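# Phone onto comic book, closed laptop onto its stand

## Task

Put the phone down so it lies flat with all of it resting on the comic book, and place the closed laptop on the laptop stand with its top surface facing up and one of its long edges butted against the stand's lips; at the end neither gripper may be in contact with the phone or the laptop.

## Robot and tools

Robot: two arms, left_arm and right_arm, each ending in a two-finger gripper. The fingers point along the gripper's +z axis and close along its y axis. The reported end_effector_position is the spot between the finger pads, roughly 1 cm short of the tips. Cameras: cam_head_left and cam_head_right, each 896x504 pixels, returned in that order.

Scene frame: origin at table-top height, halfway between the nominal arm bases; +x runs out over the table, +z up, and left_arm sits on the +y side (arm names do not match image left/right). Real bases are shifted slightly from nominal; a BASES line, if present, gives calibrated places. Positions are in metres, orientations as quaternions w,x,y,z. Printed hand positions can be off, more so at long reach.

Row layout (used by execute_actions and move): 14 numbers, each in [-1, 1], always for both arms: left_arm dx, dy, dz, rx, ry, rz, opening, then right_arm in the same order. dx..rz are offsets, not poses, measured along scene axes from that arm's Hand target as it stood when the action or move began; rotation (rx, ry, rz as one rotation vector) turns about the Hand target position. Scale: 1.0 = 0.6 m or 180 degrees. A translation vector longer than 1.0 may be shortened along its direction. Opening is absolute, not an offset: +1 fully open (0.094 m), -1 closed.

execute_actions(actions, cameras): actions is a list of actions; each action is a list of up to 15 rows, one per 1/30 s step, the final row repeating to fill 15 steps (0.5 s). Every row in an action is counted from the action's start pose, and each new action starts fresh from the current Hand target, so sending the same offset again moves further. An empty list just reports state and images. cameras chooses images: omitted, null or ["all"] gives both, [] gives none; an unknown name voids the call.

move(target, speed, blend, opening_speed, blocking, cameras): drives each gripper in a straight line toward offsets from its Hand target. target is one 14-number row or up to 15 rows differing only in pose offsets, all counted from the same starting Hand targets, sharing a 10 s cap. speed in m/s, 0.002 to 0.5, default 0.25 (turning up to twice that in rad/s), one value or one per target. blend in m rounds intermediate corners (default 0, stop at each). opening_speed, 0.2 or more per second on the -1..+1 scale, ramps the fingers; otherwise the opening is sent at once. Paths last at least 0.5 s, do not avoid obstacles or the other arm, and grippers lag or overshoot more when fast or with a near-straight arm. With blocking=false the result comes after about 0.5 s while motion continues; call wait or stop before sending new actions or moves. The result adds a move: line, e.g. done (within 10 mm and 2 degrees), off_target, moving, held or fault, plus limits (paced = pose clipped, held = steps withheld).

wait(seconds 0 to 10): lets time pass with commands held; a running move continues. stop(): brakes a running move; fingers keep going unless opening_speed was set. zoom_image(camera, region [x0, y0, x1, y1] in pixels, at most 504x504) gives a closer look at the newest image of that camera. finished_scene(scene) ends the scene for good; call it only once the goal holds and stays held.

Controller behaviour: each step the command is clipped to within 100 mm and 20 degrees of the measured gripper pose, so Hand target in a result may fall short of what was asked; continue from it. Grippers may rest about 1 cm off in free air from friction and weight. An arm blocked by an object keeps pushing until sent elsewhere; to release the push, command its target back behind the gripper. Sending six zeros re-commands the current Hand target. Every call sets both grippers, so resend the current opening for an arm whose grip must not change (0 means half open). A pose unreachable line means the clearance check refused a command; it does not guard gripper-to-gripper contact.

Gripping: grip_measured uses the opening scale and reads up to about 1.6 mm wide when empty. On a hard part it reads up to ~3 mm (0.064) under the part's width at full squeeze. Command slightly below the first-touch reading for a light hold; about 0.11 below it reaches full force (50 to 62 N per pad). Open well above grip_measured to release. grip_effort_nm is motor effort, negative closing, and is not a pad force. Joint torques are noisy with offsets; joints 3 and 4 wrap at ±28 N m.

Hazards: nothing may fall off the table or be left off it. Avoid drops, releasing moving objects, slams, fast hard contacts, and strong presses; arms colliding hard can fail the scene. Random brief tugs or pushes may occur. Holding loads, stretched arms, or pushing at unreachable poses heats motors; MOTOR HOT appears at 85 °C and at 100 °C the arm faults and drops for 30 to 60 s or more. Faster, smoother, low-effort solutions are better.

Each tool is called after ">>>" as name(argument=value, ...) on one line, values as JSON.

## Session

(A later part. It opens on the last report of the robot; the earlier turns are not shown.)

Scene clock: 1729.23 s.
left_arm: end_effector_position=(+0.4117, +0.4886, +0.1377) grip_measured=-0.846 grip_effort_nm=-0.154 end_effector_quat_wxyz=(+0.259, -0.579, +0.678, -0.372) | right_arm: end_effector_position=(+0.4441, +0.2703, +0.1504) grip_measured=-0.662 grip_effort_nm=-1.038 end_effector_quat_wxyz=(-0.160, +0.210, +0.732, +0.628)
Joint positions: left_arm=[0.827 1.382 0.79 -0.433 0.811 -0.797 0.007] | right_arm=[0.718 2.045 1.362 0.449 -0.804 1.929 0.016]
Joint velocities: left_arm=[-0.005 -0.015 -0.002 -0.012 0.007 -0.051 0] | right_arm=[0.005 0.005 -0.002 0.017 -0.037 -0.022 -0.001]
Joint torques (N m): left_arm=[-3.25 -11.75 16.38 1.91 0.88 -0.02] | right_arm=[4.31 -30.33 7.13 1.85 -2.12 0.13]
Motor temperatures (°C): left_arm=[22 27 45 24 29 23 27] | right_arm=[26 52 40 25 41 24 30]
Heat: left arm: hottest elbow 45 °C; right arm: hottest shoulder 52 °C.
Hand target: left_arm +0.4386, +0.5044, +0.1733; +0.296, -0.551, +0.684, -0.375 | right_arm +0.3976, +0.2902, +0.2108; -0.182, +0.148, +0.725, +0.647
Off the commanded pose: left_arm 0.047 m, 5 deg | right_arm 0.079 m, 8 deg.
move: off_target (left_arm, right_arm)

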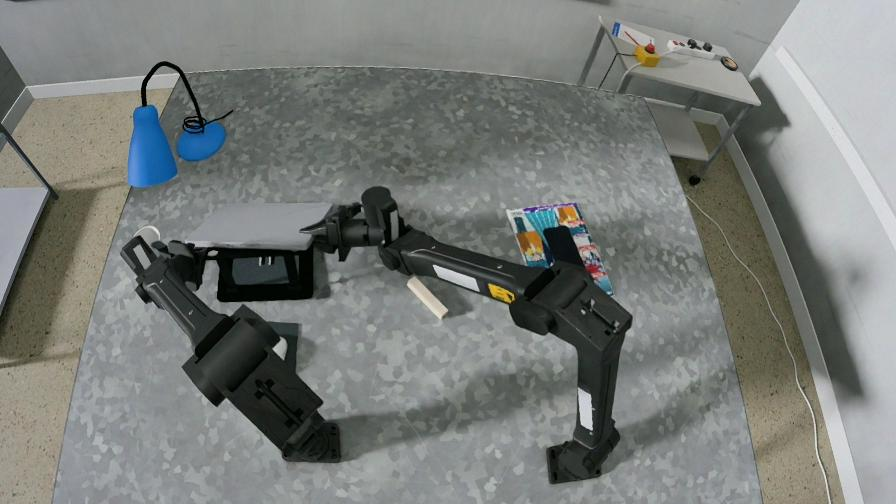

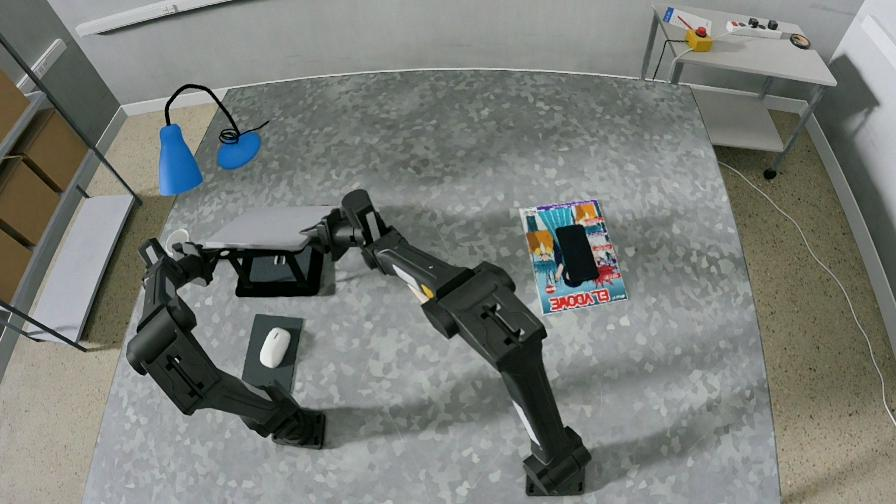

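>>> move(target=[[-0.035,0.01,-0.1,0,0,0,-0.85,0,0,0,0,0,0,-0.85],[-0.15,0.01,-0.1,0,0,0.072,-0.85,0,0,0,0,0,0,-0.85]], speed=0.06)

>>> move(target=[0,0.01,0.12,0,0,0,0.5,0,0,0,0,0,0,-0.85], speed=0.08)

>>> zoom_image(camera="cam_head_left", region=[120, 180, 330, 310])

>>> zoom_image(camera="cam_head_right", region=[120, 180, 330, 310])

Scene clock: 1760.77 s.
left_arm: end_effector_position=(+0.3530, +0.5066, +0.1080) grip_measured=-0.848 grip_effort_nm=-0.056 end_effector_quat_wxyz=(-0.323, +0.624, -0.623, +0.345) | right_arm: end_effector_position=(+0.4408, +0.2725, +0.1508) grip_measured=-0.662 grip_effort_nm=-1.038 end_effector_quat_wxyz=(-0.154, +0.197, +0.736, +0.629)
Joint positions: left_arm=[0.96 1.31 0.588 -0.184 0.79 -0.869 0.007] | right_arm=[0.723 2.044 1.362 0.449 -0.808 1.902 0.016]
Joint velocities: left_arm=[0.005 0.005 0.002 -0.017 -0.007 -0.051 -0.002] | right_arm=[-0.015 0.005 0.002 0.002 -0.007 0.037 0]
Joint torques (N m): left_arm=[0.73 -11.16 7.95 2 0.14 -0.07] | right_arm=[3.9 -30.27 7.17 1.73 -2 0.35]
Motor temperatures (°C): left_arm=[22 27 44 24 30 23 27] | right_arm=[26 58 41 25 43 24 30]
Heat: left arm: hottest elbow 44 °C; right arm: hottest shoulder 58 °C.
Hand target: left_arm +0.3484, +0.5111, +0.1133; -0.336, +0.625, -0.617, +0.340 | right_arm +0.3978, +0.2901, +0.2108; -0.182, +0.148, +0.725, +0.647
Off the commanded pose: left_arm 0.008 m, 2 deg | right_arm 0.076 m, 7 deg.
move: off_target (right_arm)

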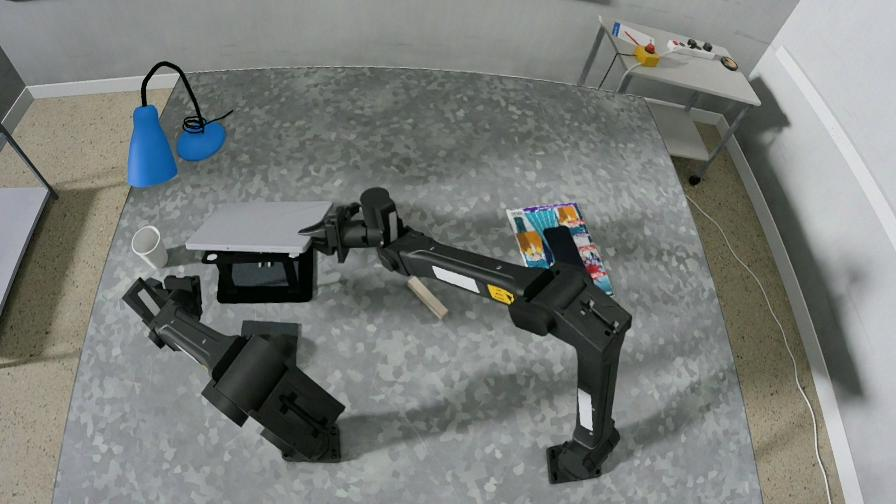

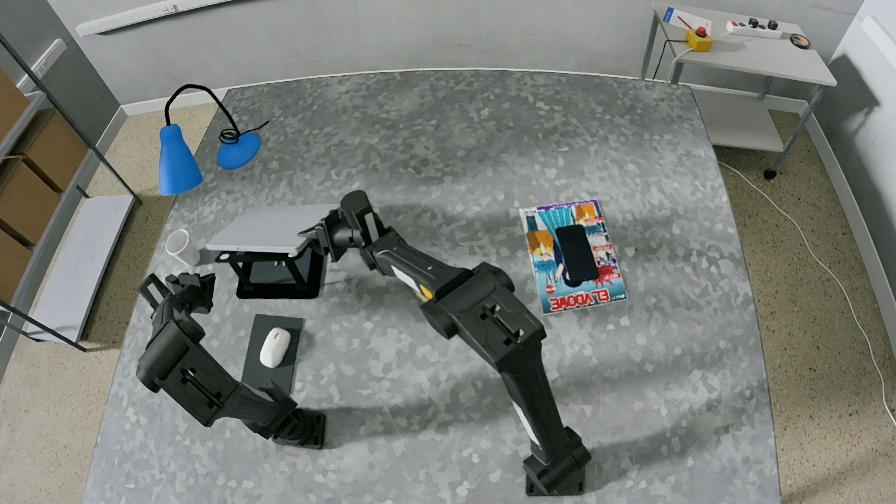

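Scene clock: 1762.33 s.
left_arm: end_effector_position=(+0.3405, +0.4945, +0.1522) grip_measured=+0.498 grip_effort_nm=0.129 end_effector_quat_wxyz=(-0.305, +0.637, -0.617, +0.347) | right_arm: end_effector_position=(+0.4408, +0.2725, +0.1508) grip_measured=-0.662 grip_effort_nm=-1.038 end_effector_quat_wxyz=(-0.154, +0.197, +0.736, +0.630)
Joint positions: left_arm=[0.97 1.17 0.635 -0.416 0.789 -0.869 0.07] | right_arm=[0.723 2.044 1.362 0.449 -0.808 1.902 0.016]
Joint velocities: left_arm=[0.005 -0.005 -0.007 0.002 -0.022 -0.037 0] | right_arm=[0.005 -0.024 -0.007 -0.002 0.066 -0.051 0]
Joint torques (N m): left_arm=[0.32 -9 16.18 0.83 0.44 0.09] | right_arm=[3.78 -30.51 7.2 1.72 -1.99 0.36]
Motor temperatures (°C): left_arm=[22 27 44 24 29 23 27] | right_arm=[26 59 40 25 43 24 30]
Heat: left arm: hottest elbow 44 °C; right arm: hottest shoulder 59 °C.
Hand target: left_arm +0.3487, +0.5174, +0.1850; -0.336, +0.625, -0.617, +0.340 | right_arm +0.3978, +0.2901, +0.2108; -0.182, +0.148, +0.725, +0.647
Off the commanded pose: left_arm 0.041 m, 4 deg | right_arm 0.076 m, 7 deg.
move: off_target (left_arm, right_arm)

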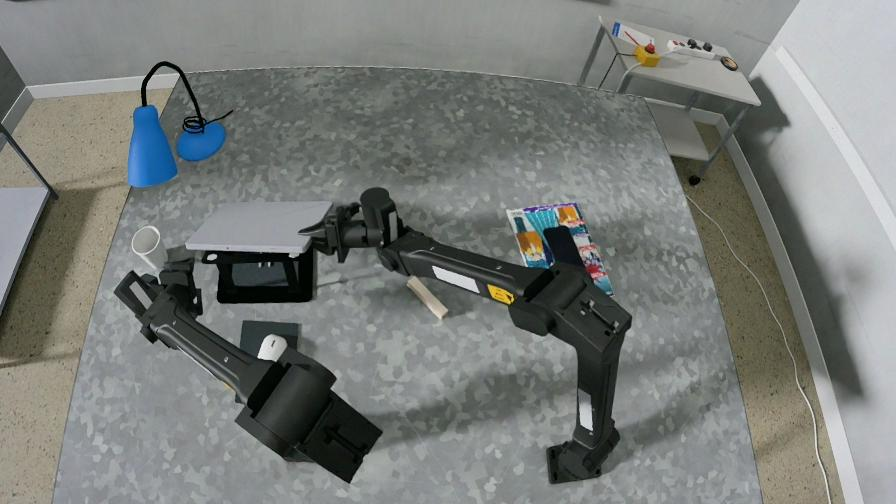

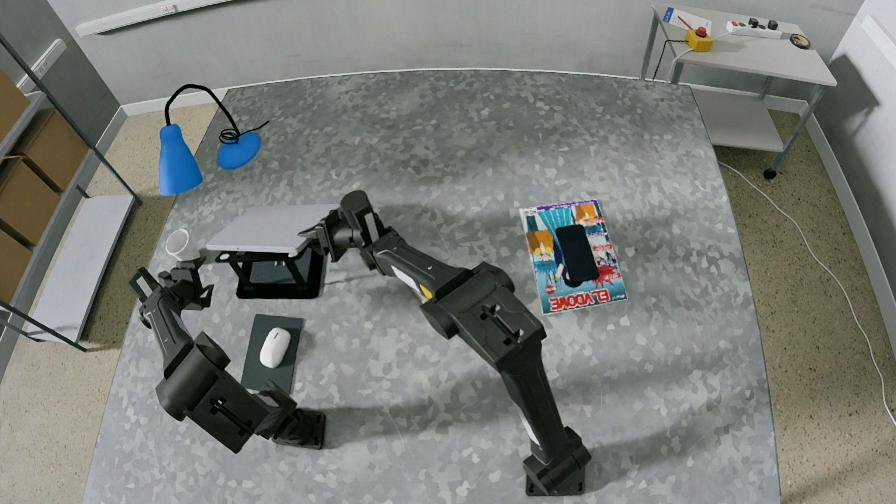

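Scaled by 2.400.

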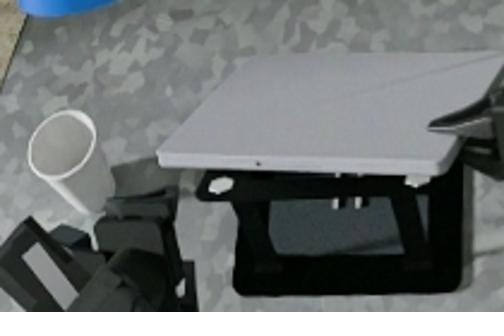

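Scaled by 2.400.

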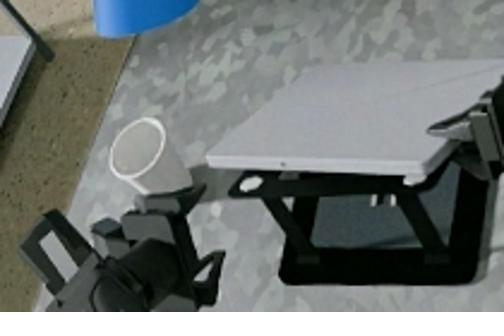

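>>> move(target=[[0,0.0,0.06,0,0,0,0.5,0,0,0,0,0,0,-0.85],[0.1,0.01,0.03,0,0,0,0.5,0,0,0,0,0,0,-0.85]], speed=0.07)

>>> zoom_image(camera="cam_head_left", region=[120, 180, 330, 310])

>>> zoom_image(camera="cam_head_right", region=[120, 180, 330, 310])

Scene clock: 1767.53 s.
left_arm: end_effector_position=(+0.3859, +0.5048, +0.1729) grip_measured=+0.498 grip_effort_nm=0.129 end_effector_quat_wxyz=(-0.306, +0.644, -0.612, +0.341) | right_arm: end_effector_position=(+0.4408, +0.2725, +0.1508) grip_measured=-0.662 grip_effort_nm=-1.038 end_effector_quat_wxyz=(-0.154, +0.197, +0.736, +0.630)
Joint positions: left_arm=[0.868 1.224 0.731 -0.377 0.71 -0.993 0.07] | right_arm=[0.723 2.044 1.362 0.449 -0.808 1.902 0.016]
Joint velocities: left_arm=[-0.005 0.005 -0.007 -0.002 0.051 -0.007 0] | right_arm=[-0.024 -0.015 0.002 -0.017 0.022 -0.022 0.001]
Joint torques (N m): left_arm=[-2.73 -8.88 16.98 2.06 0.13 0] | right_arm=[3.84 -30.33 7.2 1.72 -1.99 0.35]
Motor temperatures (°C): left_arm=[22 27 44 24 29 23 27] | right_arm=[26 59 40 25 43 24 30]
Heat: left arm: hottest elbow 44 °C; right arm: hottest shoulder 59 °C.
Hand target: left_arm +0.4087, +0.5227, +0.2033; -0.337, +0.625, -0.617, +0.340 | right_arm +0.3978, +0.2901, +0.2108; -0.182, +0.148, +0.725, +0.647
Off the commanded pose: left_arm 0.042 m, 4 deg | right_arm 0.076 m, 7 deg.
move: off_target (left_arm, right_arm)

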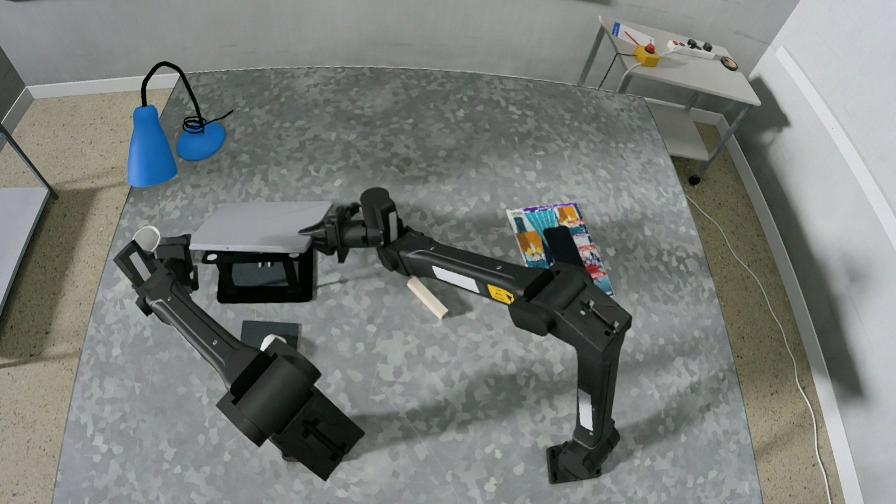

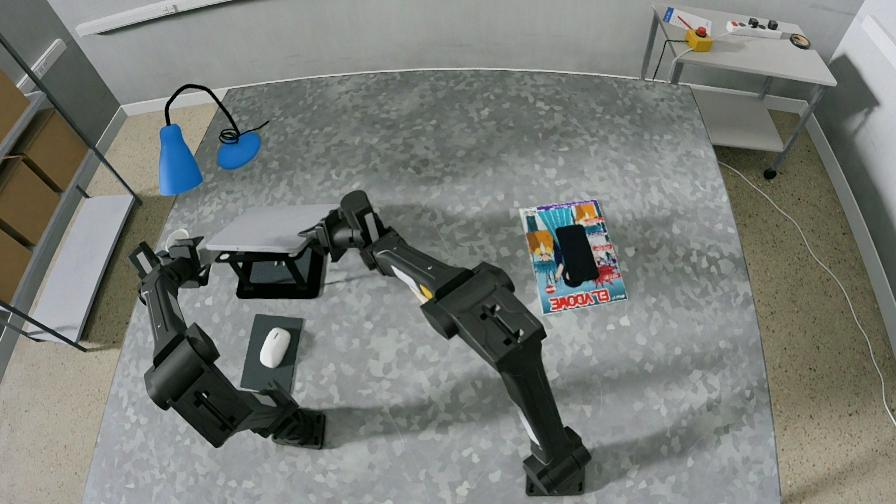

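Scaled by 2.400.

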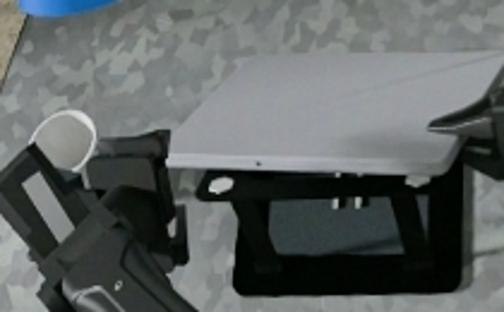

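Scaled by 2.400.

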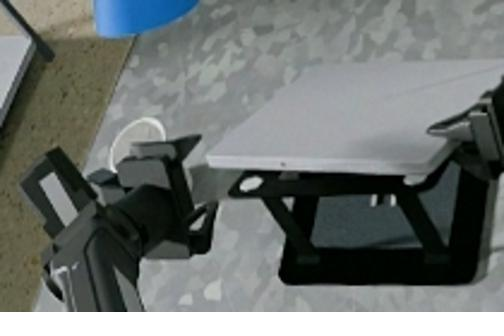

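>>> move(target=[0.085,-0.013,-0.045,0,0,0,0.5,0,0,0,0,0,0,-0.85], speed=0.05)

>>> zoom_image(camera="cam_head_left", region=[120, 180, 330, 310])

>>> zoom_image(camera="cam_head_right", region=[120, 180, 330, 310])

Scene clock: 1776.03 s.
left_arm: end_effector_position=(+0.4324, +0.4977, +0.1460) grip_measured=+0.498 grip_effort_nm=0.125 end_effector_quat_wxyz=(-0.305, +0.645, -0.614, +0.338) | right_arm: end_effector_position=(+0.4408, +0.2725, +0.1508) grip_measured=-0.662 grip_effort_nm=-1.048 end_effector_quat_wxyz=(-0.154, +0.197, +0.736, +0.630)
Joint positions: left_arm=[0.755 1.337 0.741 -0.215 0.627 -1.094 0.07] | right_arm=[0.723 2.044 1.362 0.449 -0.808 1.902 0.016]
Joint velocities: left_arm=[0.005 0.005 -0.017 0.002 -0.051 0.037 0] | right_arm=[0.005 -0.015 -0.007 -0.022 -0.051 0.022 -0.001]
Joint torques (N m): left_arm=[-2.2 -10.52 16.42 2.35 0.09 0.01] | right_arm=[3.84 -30.39 7.19 1.72 -1.98 0.36]
Motor temperatures (°C): left_arm=[22 27 44 24 29 23 27] | right_arm=[26 59 40 25 43 24 30]
Heat: left arm: hottest elbow 44 °C; right arm: hottest shoulder 59 °C.
Hand target: left_arm +0.4596, +0.5143, +0.1768; -0.337, +0.625, -0.616, +0.341 | right_arm +0.3978, +0.2901, +0.2108; -0.182, +0.148, +0.725, +0.647
Off the commanded pose: left_arm 0.044 m, 4 deg | right_arm 0.076 m, 7 deg.
move: off_target (left_arm, right_arm)

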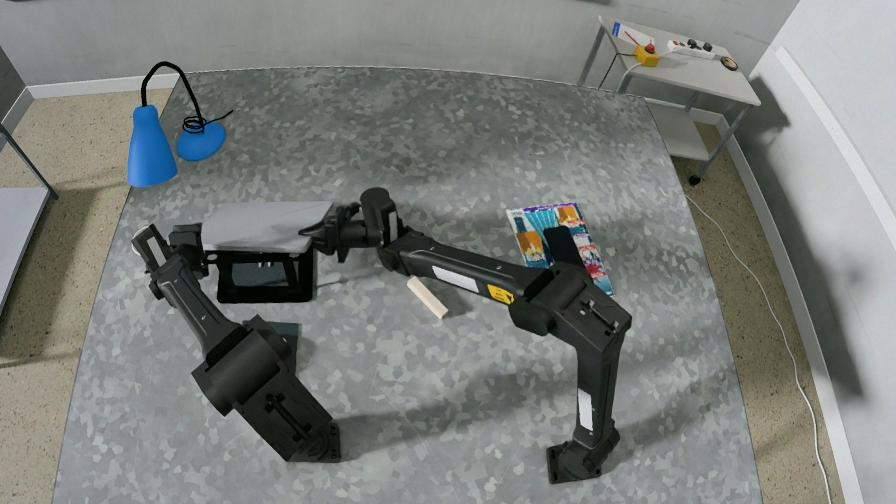

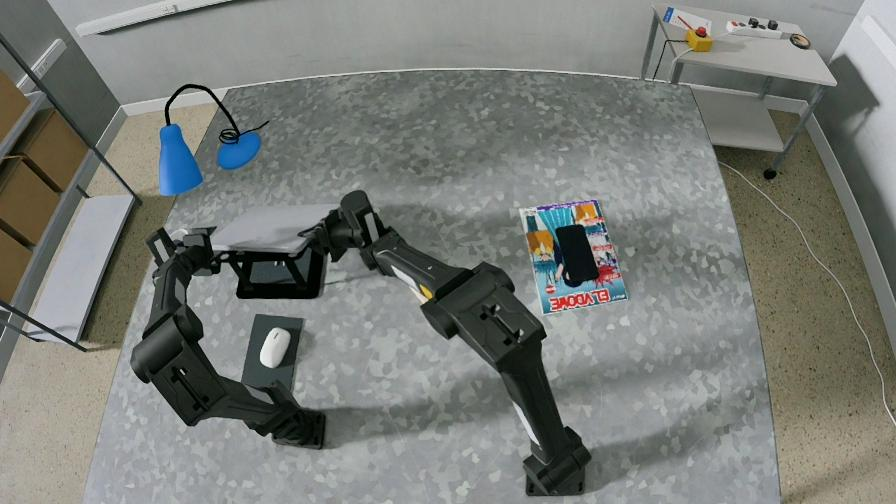

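Scaled by 2.400.

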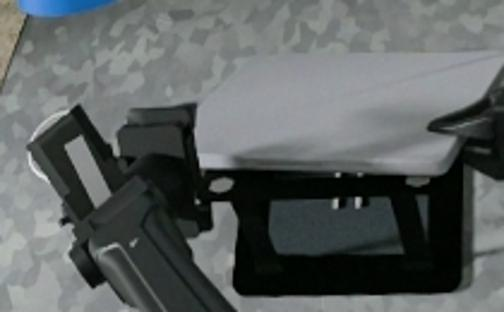

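Scaled by 2.400.

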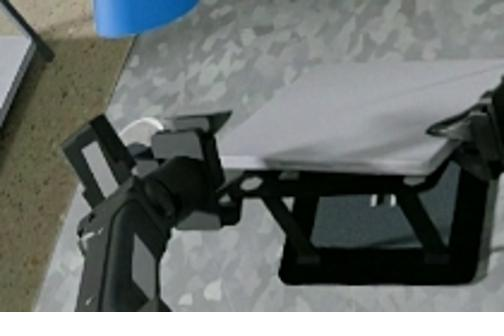

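>>> move(target=[0,0,0,0,0,0,-0.85,0,0,0,0,0,0,-0.85], speed=0.05, opening_speed=0.5)

>>> zoom_image(camera="cam_head_left", region=[120, 180, 330, 310])

>>> zoom_image(camera="cam_head_right", region=[120, 180, 330, 310])

Scene clock: 1782.13 s.
left_arm: end_effector_position=(+0.4334, +0.4986, +0.1398) grip_measured=-0.603 grip_effort_nm=-0.994 end_effector_quat_wxyz=(-0.307, +0.635, -0.626, +0.332) | right_arm: end_effector_position=(+0.4425, +0.2723, +0.1552) grip_measured=-0.662 grip_effort_nm=-1.043 end_effector_quat_wxyz=(-0.166, +0.218, +0.729, +0.628)
Joint positions: left_arm=[0.755 1.353 0.741 -0.208 0.627 -1.056 0.019] | right_arm=[0.723 2.038 1.362 0.449 -0.797 1.956 0.016]
Joint velocities: left_arm=[-0.015 0.005 -0.002 -0.007 -0.051 0.037 -0.001] | right_arm=[-0.005 -0.015 -0.017 0.017 -0.066 0.051 0]
Joint torques (N m): left_arm=[-2.84 -11.75 16.43 1.98 0.17 -0.35] | right_arm=[3.9 -29.45 7.12 1.92 -2.32 -0.11]
Motor temperatures (°C): left_arm=[22 26 45 24 29 23 27] | right_arm=[26 59 40 25 44 24 30]
Heat: left arm: hottest elbow 45 °C; right arm: hottest shoulder 59 °C.
Hand target: left_arm +0.4596, +0.5143, +0.1767; -0.337, +0.625, -0.616, +0.341 | right_arm +0.3978, +0.2901, +0.2108; -0.182, +0.148, +0.725, +0.647
Off the commanded pose: left_arm 0.048 m, 4 deg | right_arm 0.074 m, 9 deg.
move: off_target (left_arm, right_arm)

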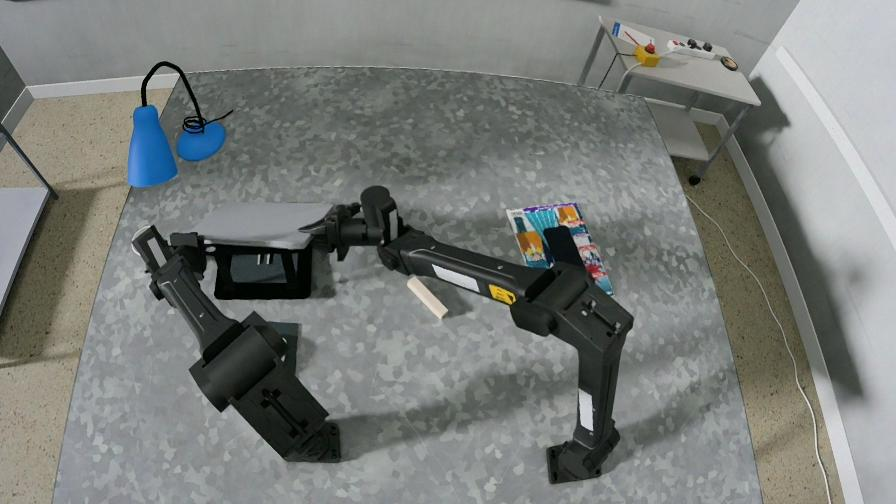

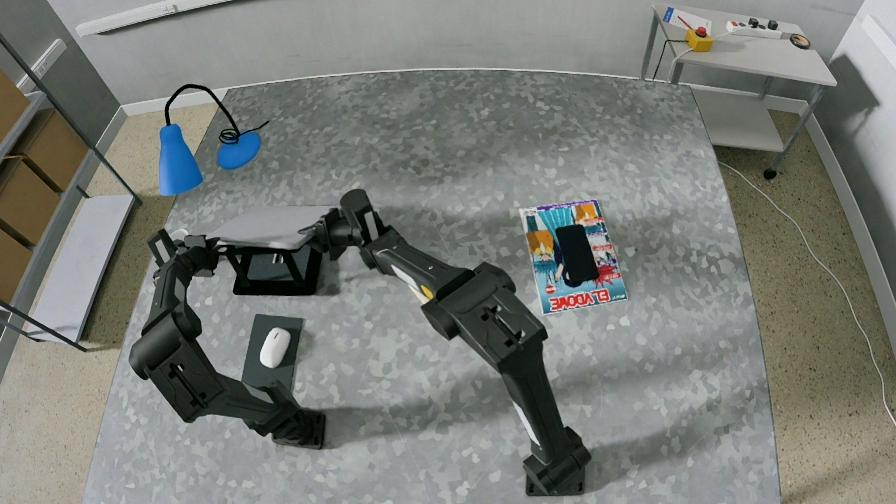

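Scaled by 2.400.

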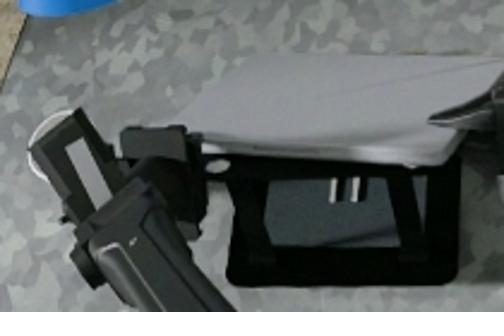

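Scaled by 2.400.

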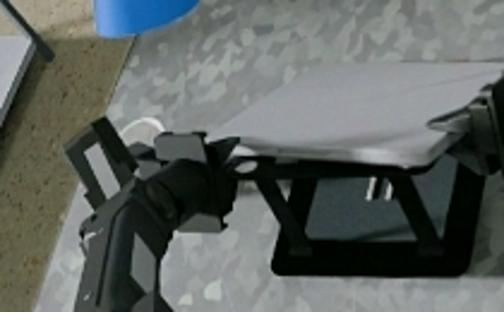

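>>> move(target=[-0.01,0,0.05,0,0,0,-0.85,0,0,0.03,0,0,0,-0.85], speed=0.04)

>>> zoom_image(camera="cam_head_left", region=[180, 185, 350, 305])

>>> zoom_image(camera="cam_head_right", region=[190, 185, 360, 305])

Scene clock: 1786.47 s.
left_arm: end_effector_position=(+0.4282, +0.4957, +0.1459) grip_measured=-0.612 grip_effort_nm=-1.004 end_effector_quat_wxyz=(-0.296, +0.642, -0.626, +0.328) | right_arm: end_effector_position=(+0.4406, +0.2709, +0.1644) grip_measured=-0.662 grip_effort_nm=-1.043 end_effector_quat_wxyz=(-0.172, +0.222, +0.729, +0.624)
Joint positions: left_arm=[0.756 1.329 0.751 -0.269 0.621 -1.053 0.018] | right_arm=[0.722 2.018 1.362 0.422 -0.802 1.965 0.016]
Joint velocities: left_arm=[-0.005 -0.005 -0.007 0.002 -0.037 0.051 0.001] | right_arm=[0.005 -0.024 -0.007 0.012 -0.022 0.051 0]
Joint torques (N m): left_arm=[-1.79 -13.8 18.8 0.7 0.64 -0.34] | right_arm=[3.96 -30.1 8.09 1.59 -2.14 -0.18]
Motor temperatures (°C): left_arm=[22 27 46 24 29 24 27] | right_arm=[26 57 41 25 44 24 30]
Heat: left arm: hottest elbow 46 °C; right arm: hottest shoulder 57 °C.
Hand target: left_arm +0.4536, +0.5144, +0.2066; -0.337, +0.625, -0.616, +0.341 | right_arm +0.3980, +0.2903, +0.2288; -0.182, +0.148, +0.725, +0.647
Off the commanded pose: left_arm 0.068 m, 5 deg | right_arm 0.080 m, 9 deg.
move: off_target (left_arm, right_arm)

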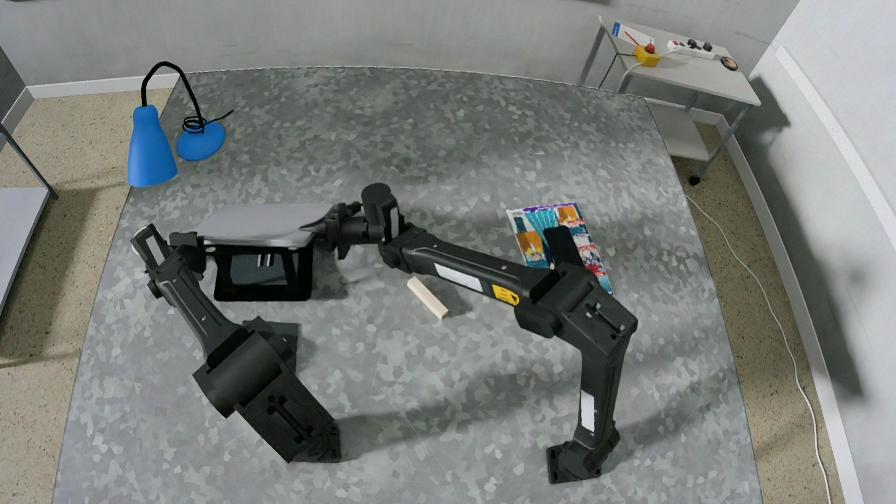

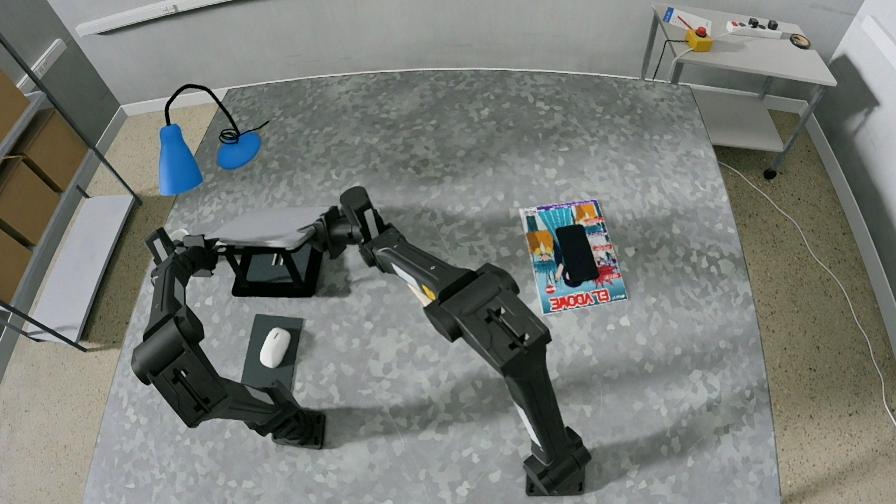

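Scaled by 2.965.

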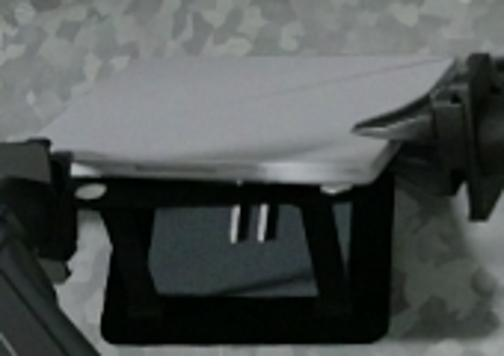

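Scaled by 2.965.

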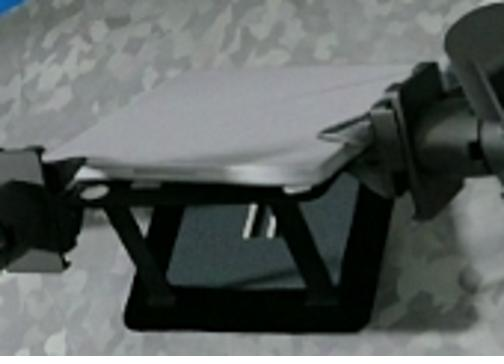

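>>> move(target=[-0.05,0,0.03,0,0,0,-0.85,-0.03,0,0.02,0,0,0,-0.85], speed=0.04)

>>> zoom_image(camera="cam_head_left", region=[180, 185, 350, 305])

>>> zoom_image(camera="cam_head_right", region=[190, 185, 360, 305])

Scene clock: 1790.30 s.
left_arm: end_effector_position=(+0.4046, +0.4947, +0.1554) grip_measured=-0.626 grip_effort_nm=-1.004 end_effector_quat_wxyz=(-0.280, +0.650, -0.625, +0.329) | right_arm: end_effector_position=(+0.4243, +0.2685, +0.1737) grip_measured=-0.662 grip_effort_nm=-1.033 end_effector_quat_wxyz=(-0.185, +0.228, +0.729, +0.619)
Joint positions: left_arm=[0.802 1.275 0.751 -0.384 0.651 -1.01 0.018] | right_arm=[0.734 1.977 1.326 0.411 -0.804 1.989 0.016]
Joint velocities: left_arm=[0.005 -0.005 -0.007 0.007 0.022 -0.022 -0.001] | right_arm=[0.005 -0.015 -0.002 -0.002 -0.022 0.037 0]
Joint torques (N m): left_arm=[-1.08 -15.74 18.06 1.21 1.15 -0.25] | right_arm=[4.48 -30.04 8.25 1.87 -1.37 -0.31]
Motor temperatures (°C): left_arm=[22 27 47 24 29 24 27] | right_arm=[26 57 41 25 44 24 30]
Heat: left arm: hottest elbow 47 °C; right arm: hottest shoulder 57 °C.
Hand target: left_arm +0.4237, +0.5149, +0.2244; -0.337, +0.625, -0.617, +0.340 | right_arm +0.3802, +0.2907, +0.2410; -0.182, +0.148, +0.725, +0.647
Off the commanded pose: left_arm 0.074 m, 7 deg | right_arm 0.083 m, 10 deg.
move: off_target (left_arm, right_arm)

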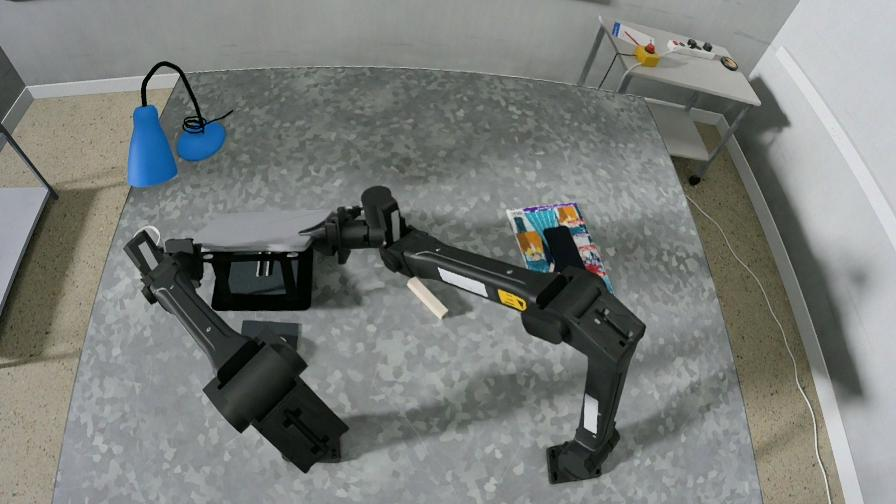

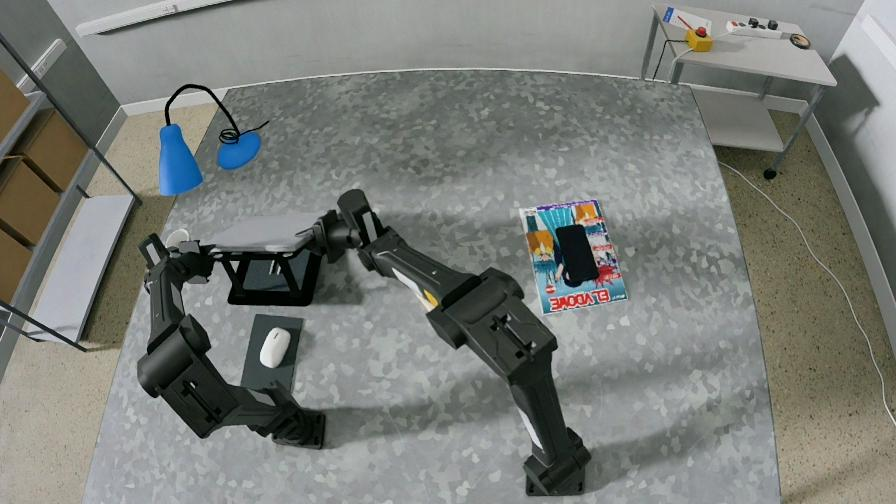

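Scaled by 2.965.

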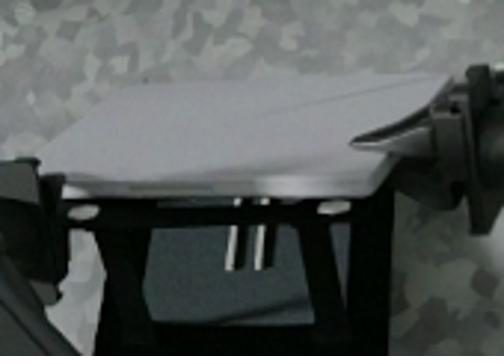

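Scaled by 2.965.

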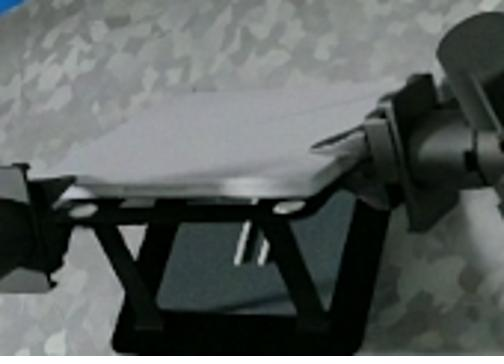

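>>> move(target=[0,0,0.05,0,0,0,-0.85,0,0,0.05,0,0,0,-0.85], speed=0.04)

>>> zoom_image(camera="cam_head_left", region=[180, 185, 350, 305])

>>> zoom_image(camera="cam_head_right", region=[190, 185, 360, 305])

Scene clock: 1794.97 s.
left_arm: end_effector_position=(+0.3934, +0.4899, +0.1637) grip_measured=-0.637 grip_effort_nm=-1.009 end_effector_quat_wxyz=(-0.264, +0.662, -0.621, +0.326) | right_arm: end_effector_position=(+0.4189, +0.2649, +0.1873) grip_measured=-0.663 grip_effort_nm=-1.038 end_effector_quat_wxyz=(-0.195, +0.236, +0.733, +0.607)
Joint positions: left_arm=[0.813 1.239 0.762 -0.472 0.648 -1.008 0.017] | right_arm=[0.734 1.939 1.326 0.339 -0.812 1.992 0.016]
Joint velocities: left_arm=[-0.005 -0.015 0.002 0.007 -0.022 0.022 -0.001] | right_arm=[0.005 -0.005 0.007 -0.017 -0.007 0.007 0]
Joint torques (N m): left_arm=[-1.67 -15.38 21.89 1.17 1.33 -0.23] | right_arm=[4.48 -30.04 9.95 2.19 -1.12 -0.33]
Motor temperatures (°C): left_arm=[22 27 47 24 29 24 27] | right_arm=[26 55 41 25 43 24 30]
Heat: left arm: hottest elbow 47 °C; right arm: hottest shoulder 55 °C.
Hand target: left_arm +0.4238, +0.5151, +0.2543; -0.337, +0.625, -0.617, +0.340 | right_arm +0.3807, +0.2910, +0.2712; -0.182, +0.148, +0.725, +0.647
Off the commanded pose: left_arm 0.099 m, 10 deg | right_arm 0.096 m, 11 deg.
move: off_target (left_arm, right_arm); limits=paced

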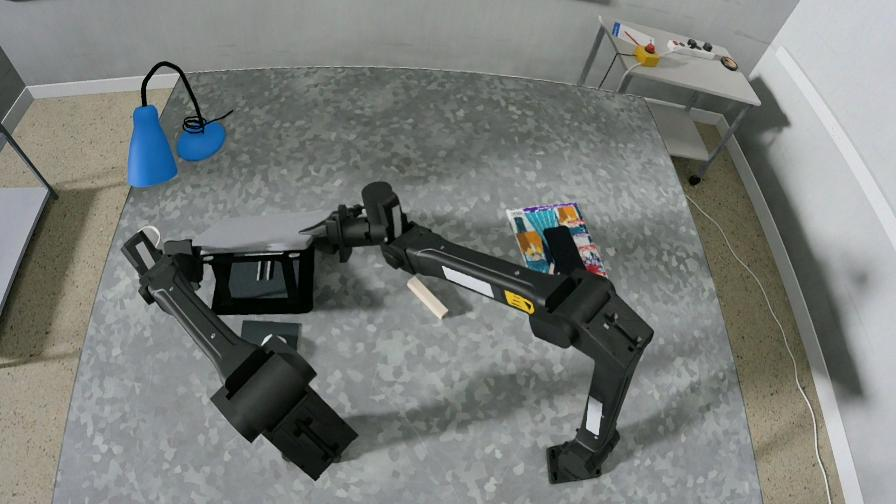

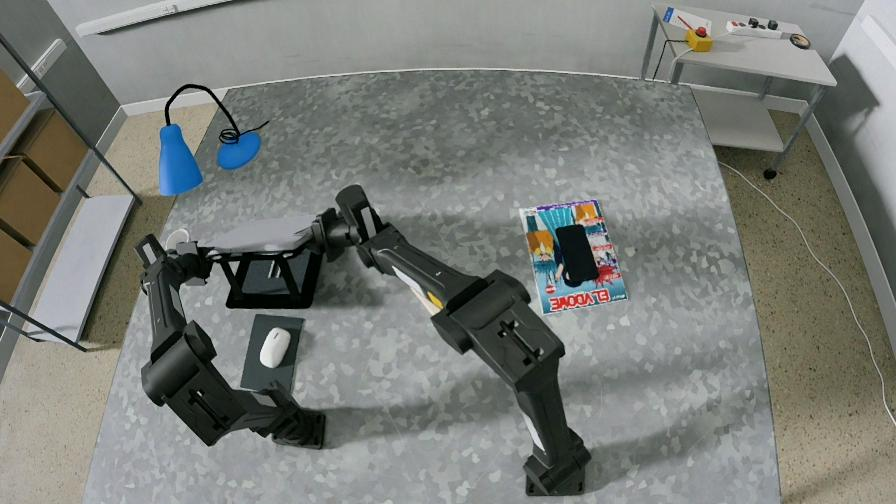

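Scaled by 2.965.

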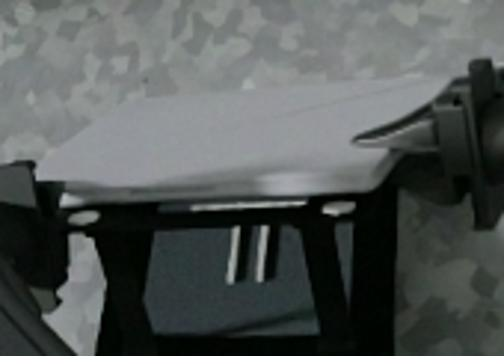

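Scaled by 2.965.

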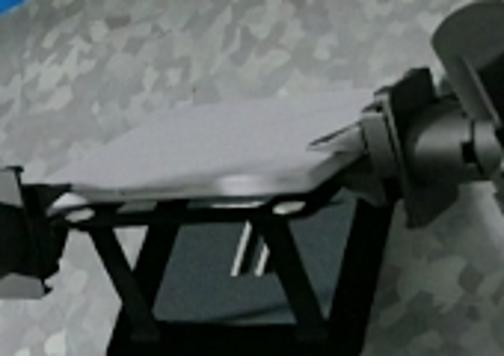

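>>> zoom_image(camera="cam_head_left", region=[180, 195, 340, 325])

>>> zoom_image(camera="cam_head_right", region=[180, 195, 340, 325])

Scaled by 3.150.

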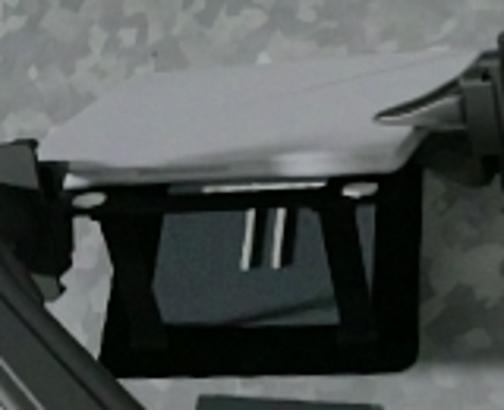

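Scaled by 3.150.

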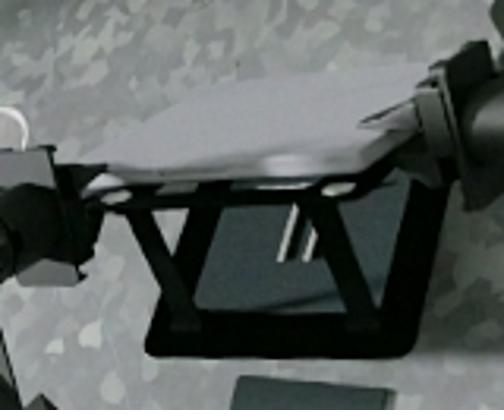

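>>> move(target=[0,0,0.05,0,0,0,-0.85,0,0,0.03,0,0,0,-0.85], speed=0.04)

>>> zoom_image(camera="cam_head_left", region=[180, 195, 340, 325])

>>> zoom_image(camera="cam_head_right", region=[180, 195, 340, 325])

Scene clock: 1809.20 s.
left_arm: end_effector_position=(+0.3873, +0.4878, +0.1686) grip_measured=-0.645 grip_effort_nm=-1.009 end_effector_quat_wxyz=(-0.260, +0.667, -0.619, +0.324) | right_arm: end_effector_position=(+0.4158, +0.2632, +0.1932) grip_measured=-0.663 grip_effort_nm=-1.033 end_effector_quat_wxyz=(-0.202, +0.239, +0.735, +0.602)
Joint positions: left_arm=[0.819 1.216 0.762 -0.506 0.645 -1.008 0.017] | right_arm=[0.734 1.922 1.326 0.308 -0.818 1.995 0.016]
Joint velocities: left_arm=[-0.005 -0.015 -0.007 -0.002 0.022 -0.037 0] | right_arm=[0.005 0.005 -0.002 -0.007 0.007 -0.007 0]
Joint torques (N m): left_arm=[-2.2 -14.74 21.64 1.2 1.57 -0.16] | right_arm=[4.25 -30.1 10.84 2.13 -1 -0.36]
Motor temperatures (°C): left_arm=[22 27 48 24 31 24 28] | right_arm=[26 53 42 25 40 24 30]
Heat: left arm: hottest elbow 48 °C; right arm: hottest shoulder 53 °C.
Hand target: left_arm +0.4168, +0.5098, +0.2618; -0.337, +0.625, -0.617, +0.340 | right_arm +0.3830, +0.2897, +0.2837; -0.182, +0.148, +0.725, +0.647
Off the commanded pose: left_arm 0.124 m, 10 deg; position clipped | right_arm 0.106 m, 12 deg; position clipped.
move: off_target (left_arm, right_arm); limits=paced

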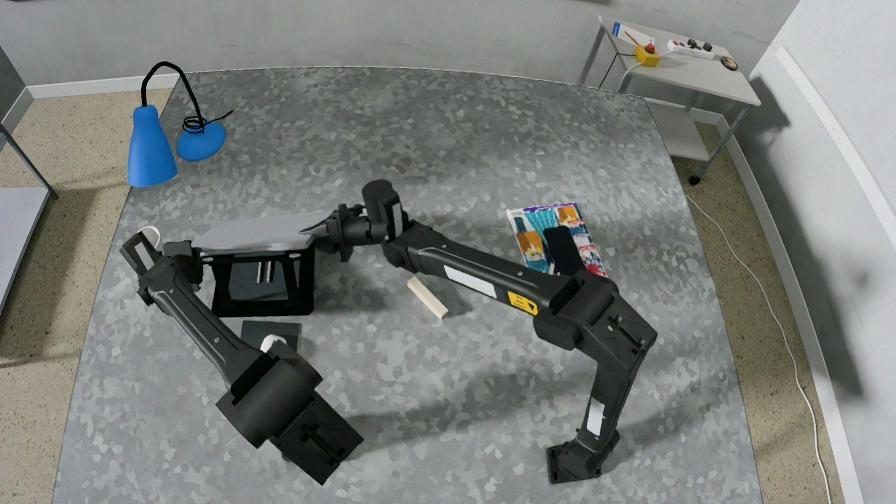

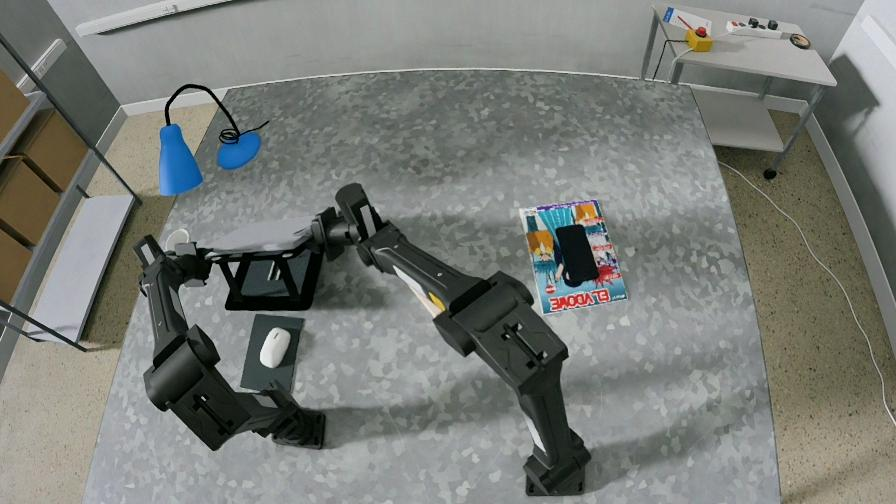

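Scaled by 3.150.

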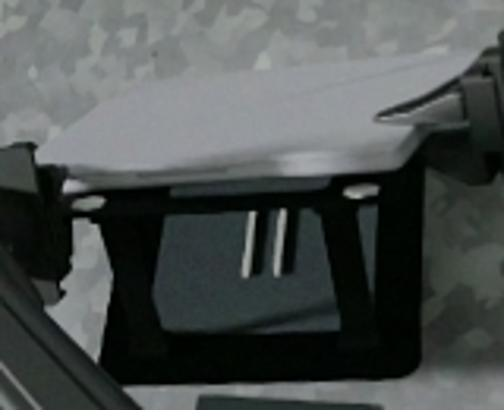

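Scaled by 3.150.

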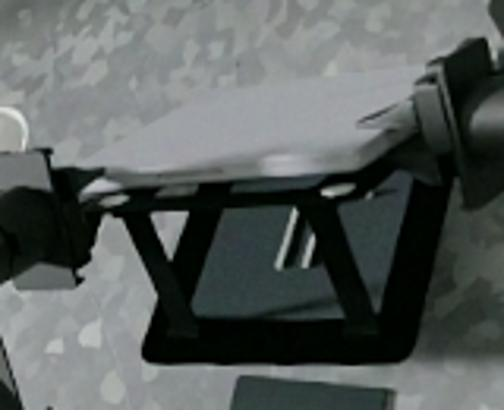

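>>> move(target=[0,0,0.0,0,-0.06,0,-0.85,0,0,0.02,0,-0.06,0,-0.85], speed=0.1)

>>> zoom_image(camera="cam_head_left", region=[180, 195, 340, 325])

>>> zoom_image(camera="cam_head_right", region=[180, 195, 340, 325])

Scene clock: 1818.37 s.
left_arm: end_effector_position=(+0.3975, +0.4913, +0.1860) grip_measured=-0.667 grip_effort_nm=-1.009 end_effector_quat_wxyz=(-0.311, +0.635, -0.594, +0.383) | right_arm: end_effector_position=(+0.4159, +0.2639, +0.2111) grip_measured=-0.663 grip_effort_nm=-1.043 end_effector_quat_wxyz=(-0.138, +0.190, +0.750, +0.619)
Joint positions: left_arm=[0.845 1.207 0.711 -0.297 0.768 -1.093 0.016] | right_arm=[0.742 1.889 1.326 0.285 -0.775 1.841 0.016]
Joint velocities: left_arm=[0.005 -0.015 0.002 -0.007 -0.051 -0.022 -0.001] | right_arm=[-0.005 -0.005 0.002 -0.017 -0.095 -0.051 0]
Joint torques (N m): left_arm=[-0.62 -15.21 15.91 4.53 1.45 -0.58] | right_arm=[4.01 -28.51 11.75 1.66 -1.55 -0.77]
Motor temperatures (°C): left_arm=[22 28 49 24 32 24 28] | right_arm=[26 54 43 25 39 24 30]
Heat: left arm: hottest elbow 49 °C; right arm: hottest shoulder 54 °C.
Hand target: left_arm +0.4166, +0.5095, +0.2619; -0.393, +0.590, -0.582, +0.399 | right_arm +0.3831, +0.2899, +0.2957; -0.113, +0.087, +0.739, +0.658
Off the commanded pose: left_arm 0.080 m, 11 deg | right_arm 0.094 m, 13 deg.
move: off_target (left_arm, right_arm)

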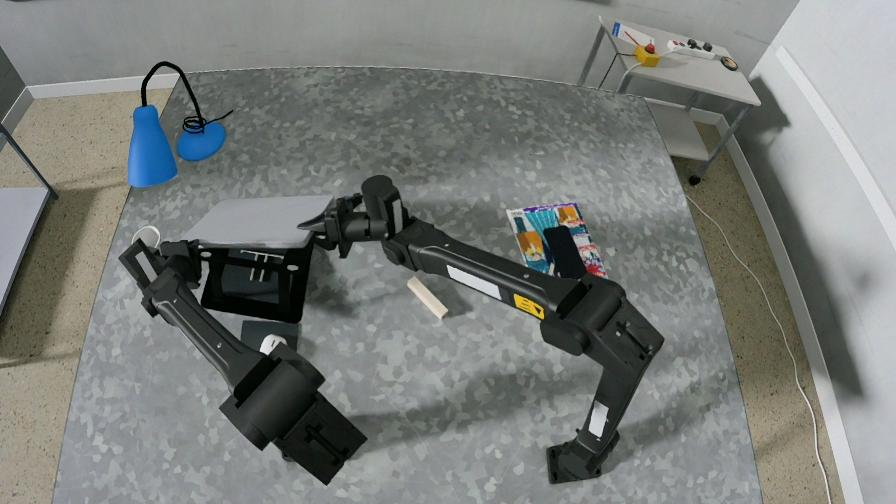

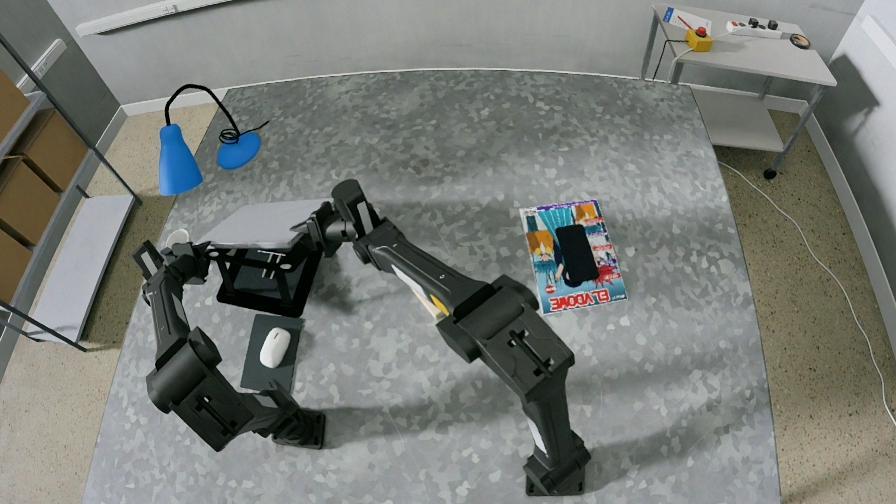

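Scaled by 3.150.

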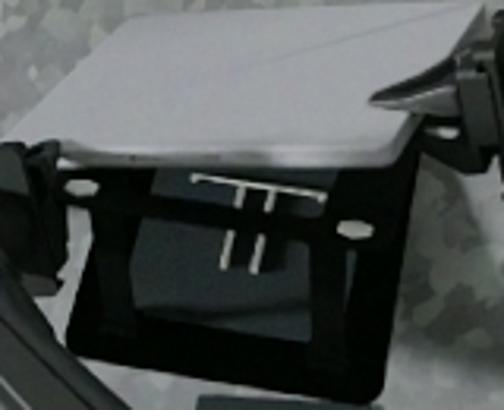

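Scaled by 3.150.

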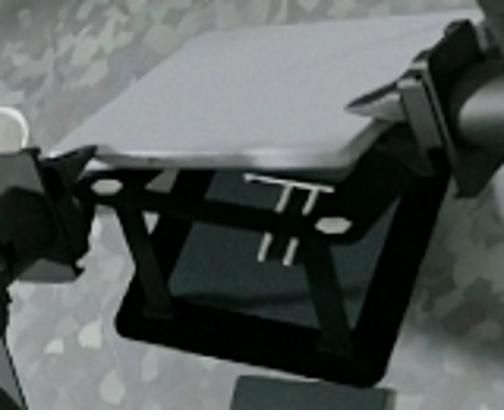

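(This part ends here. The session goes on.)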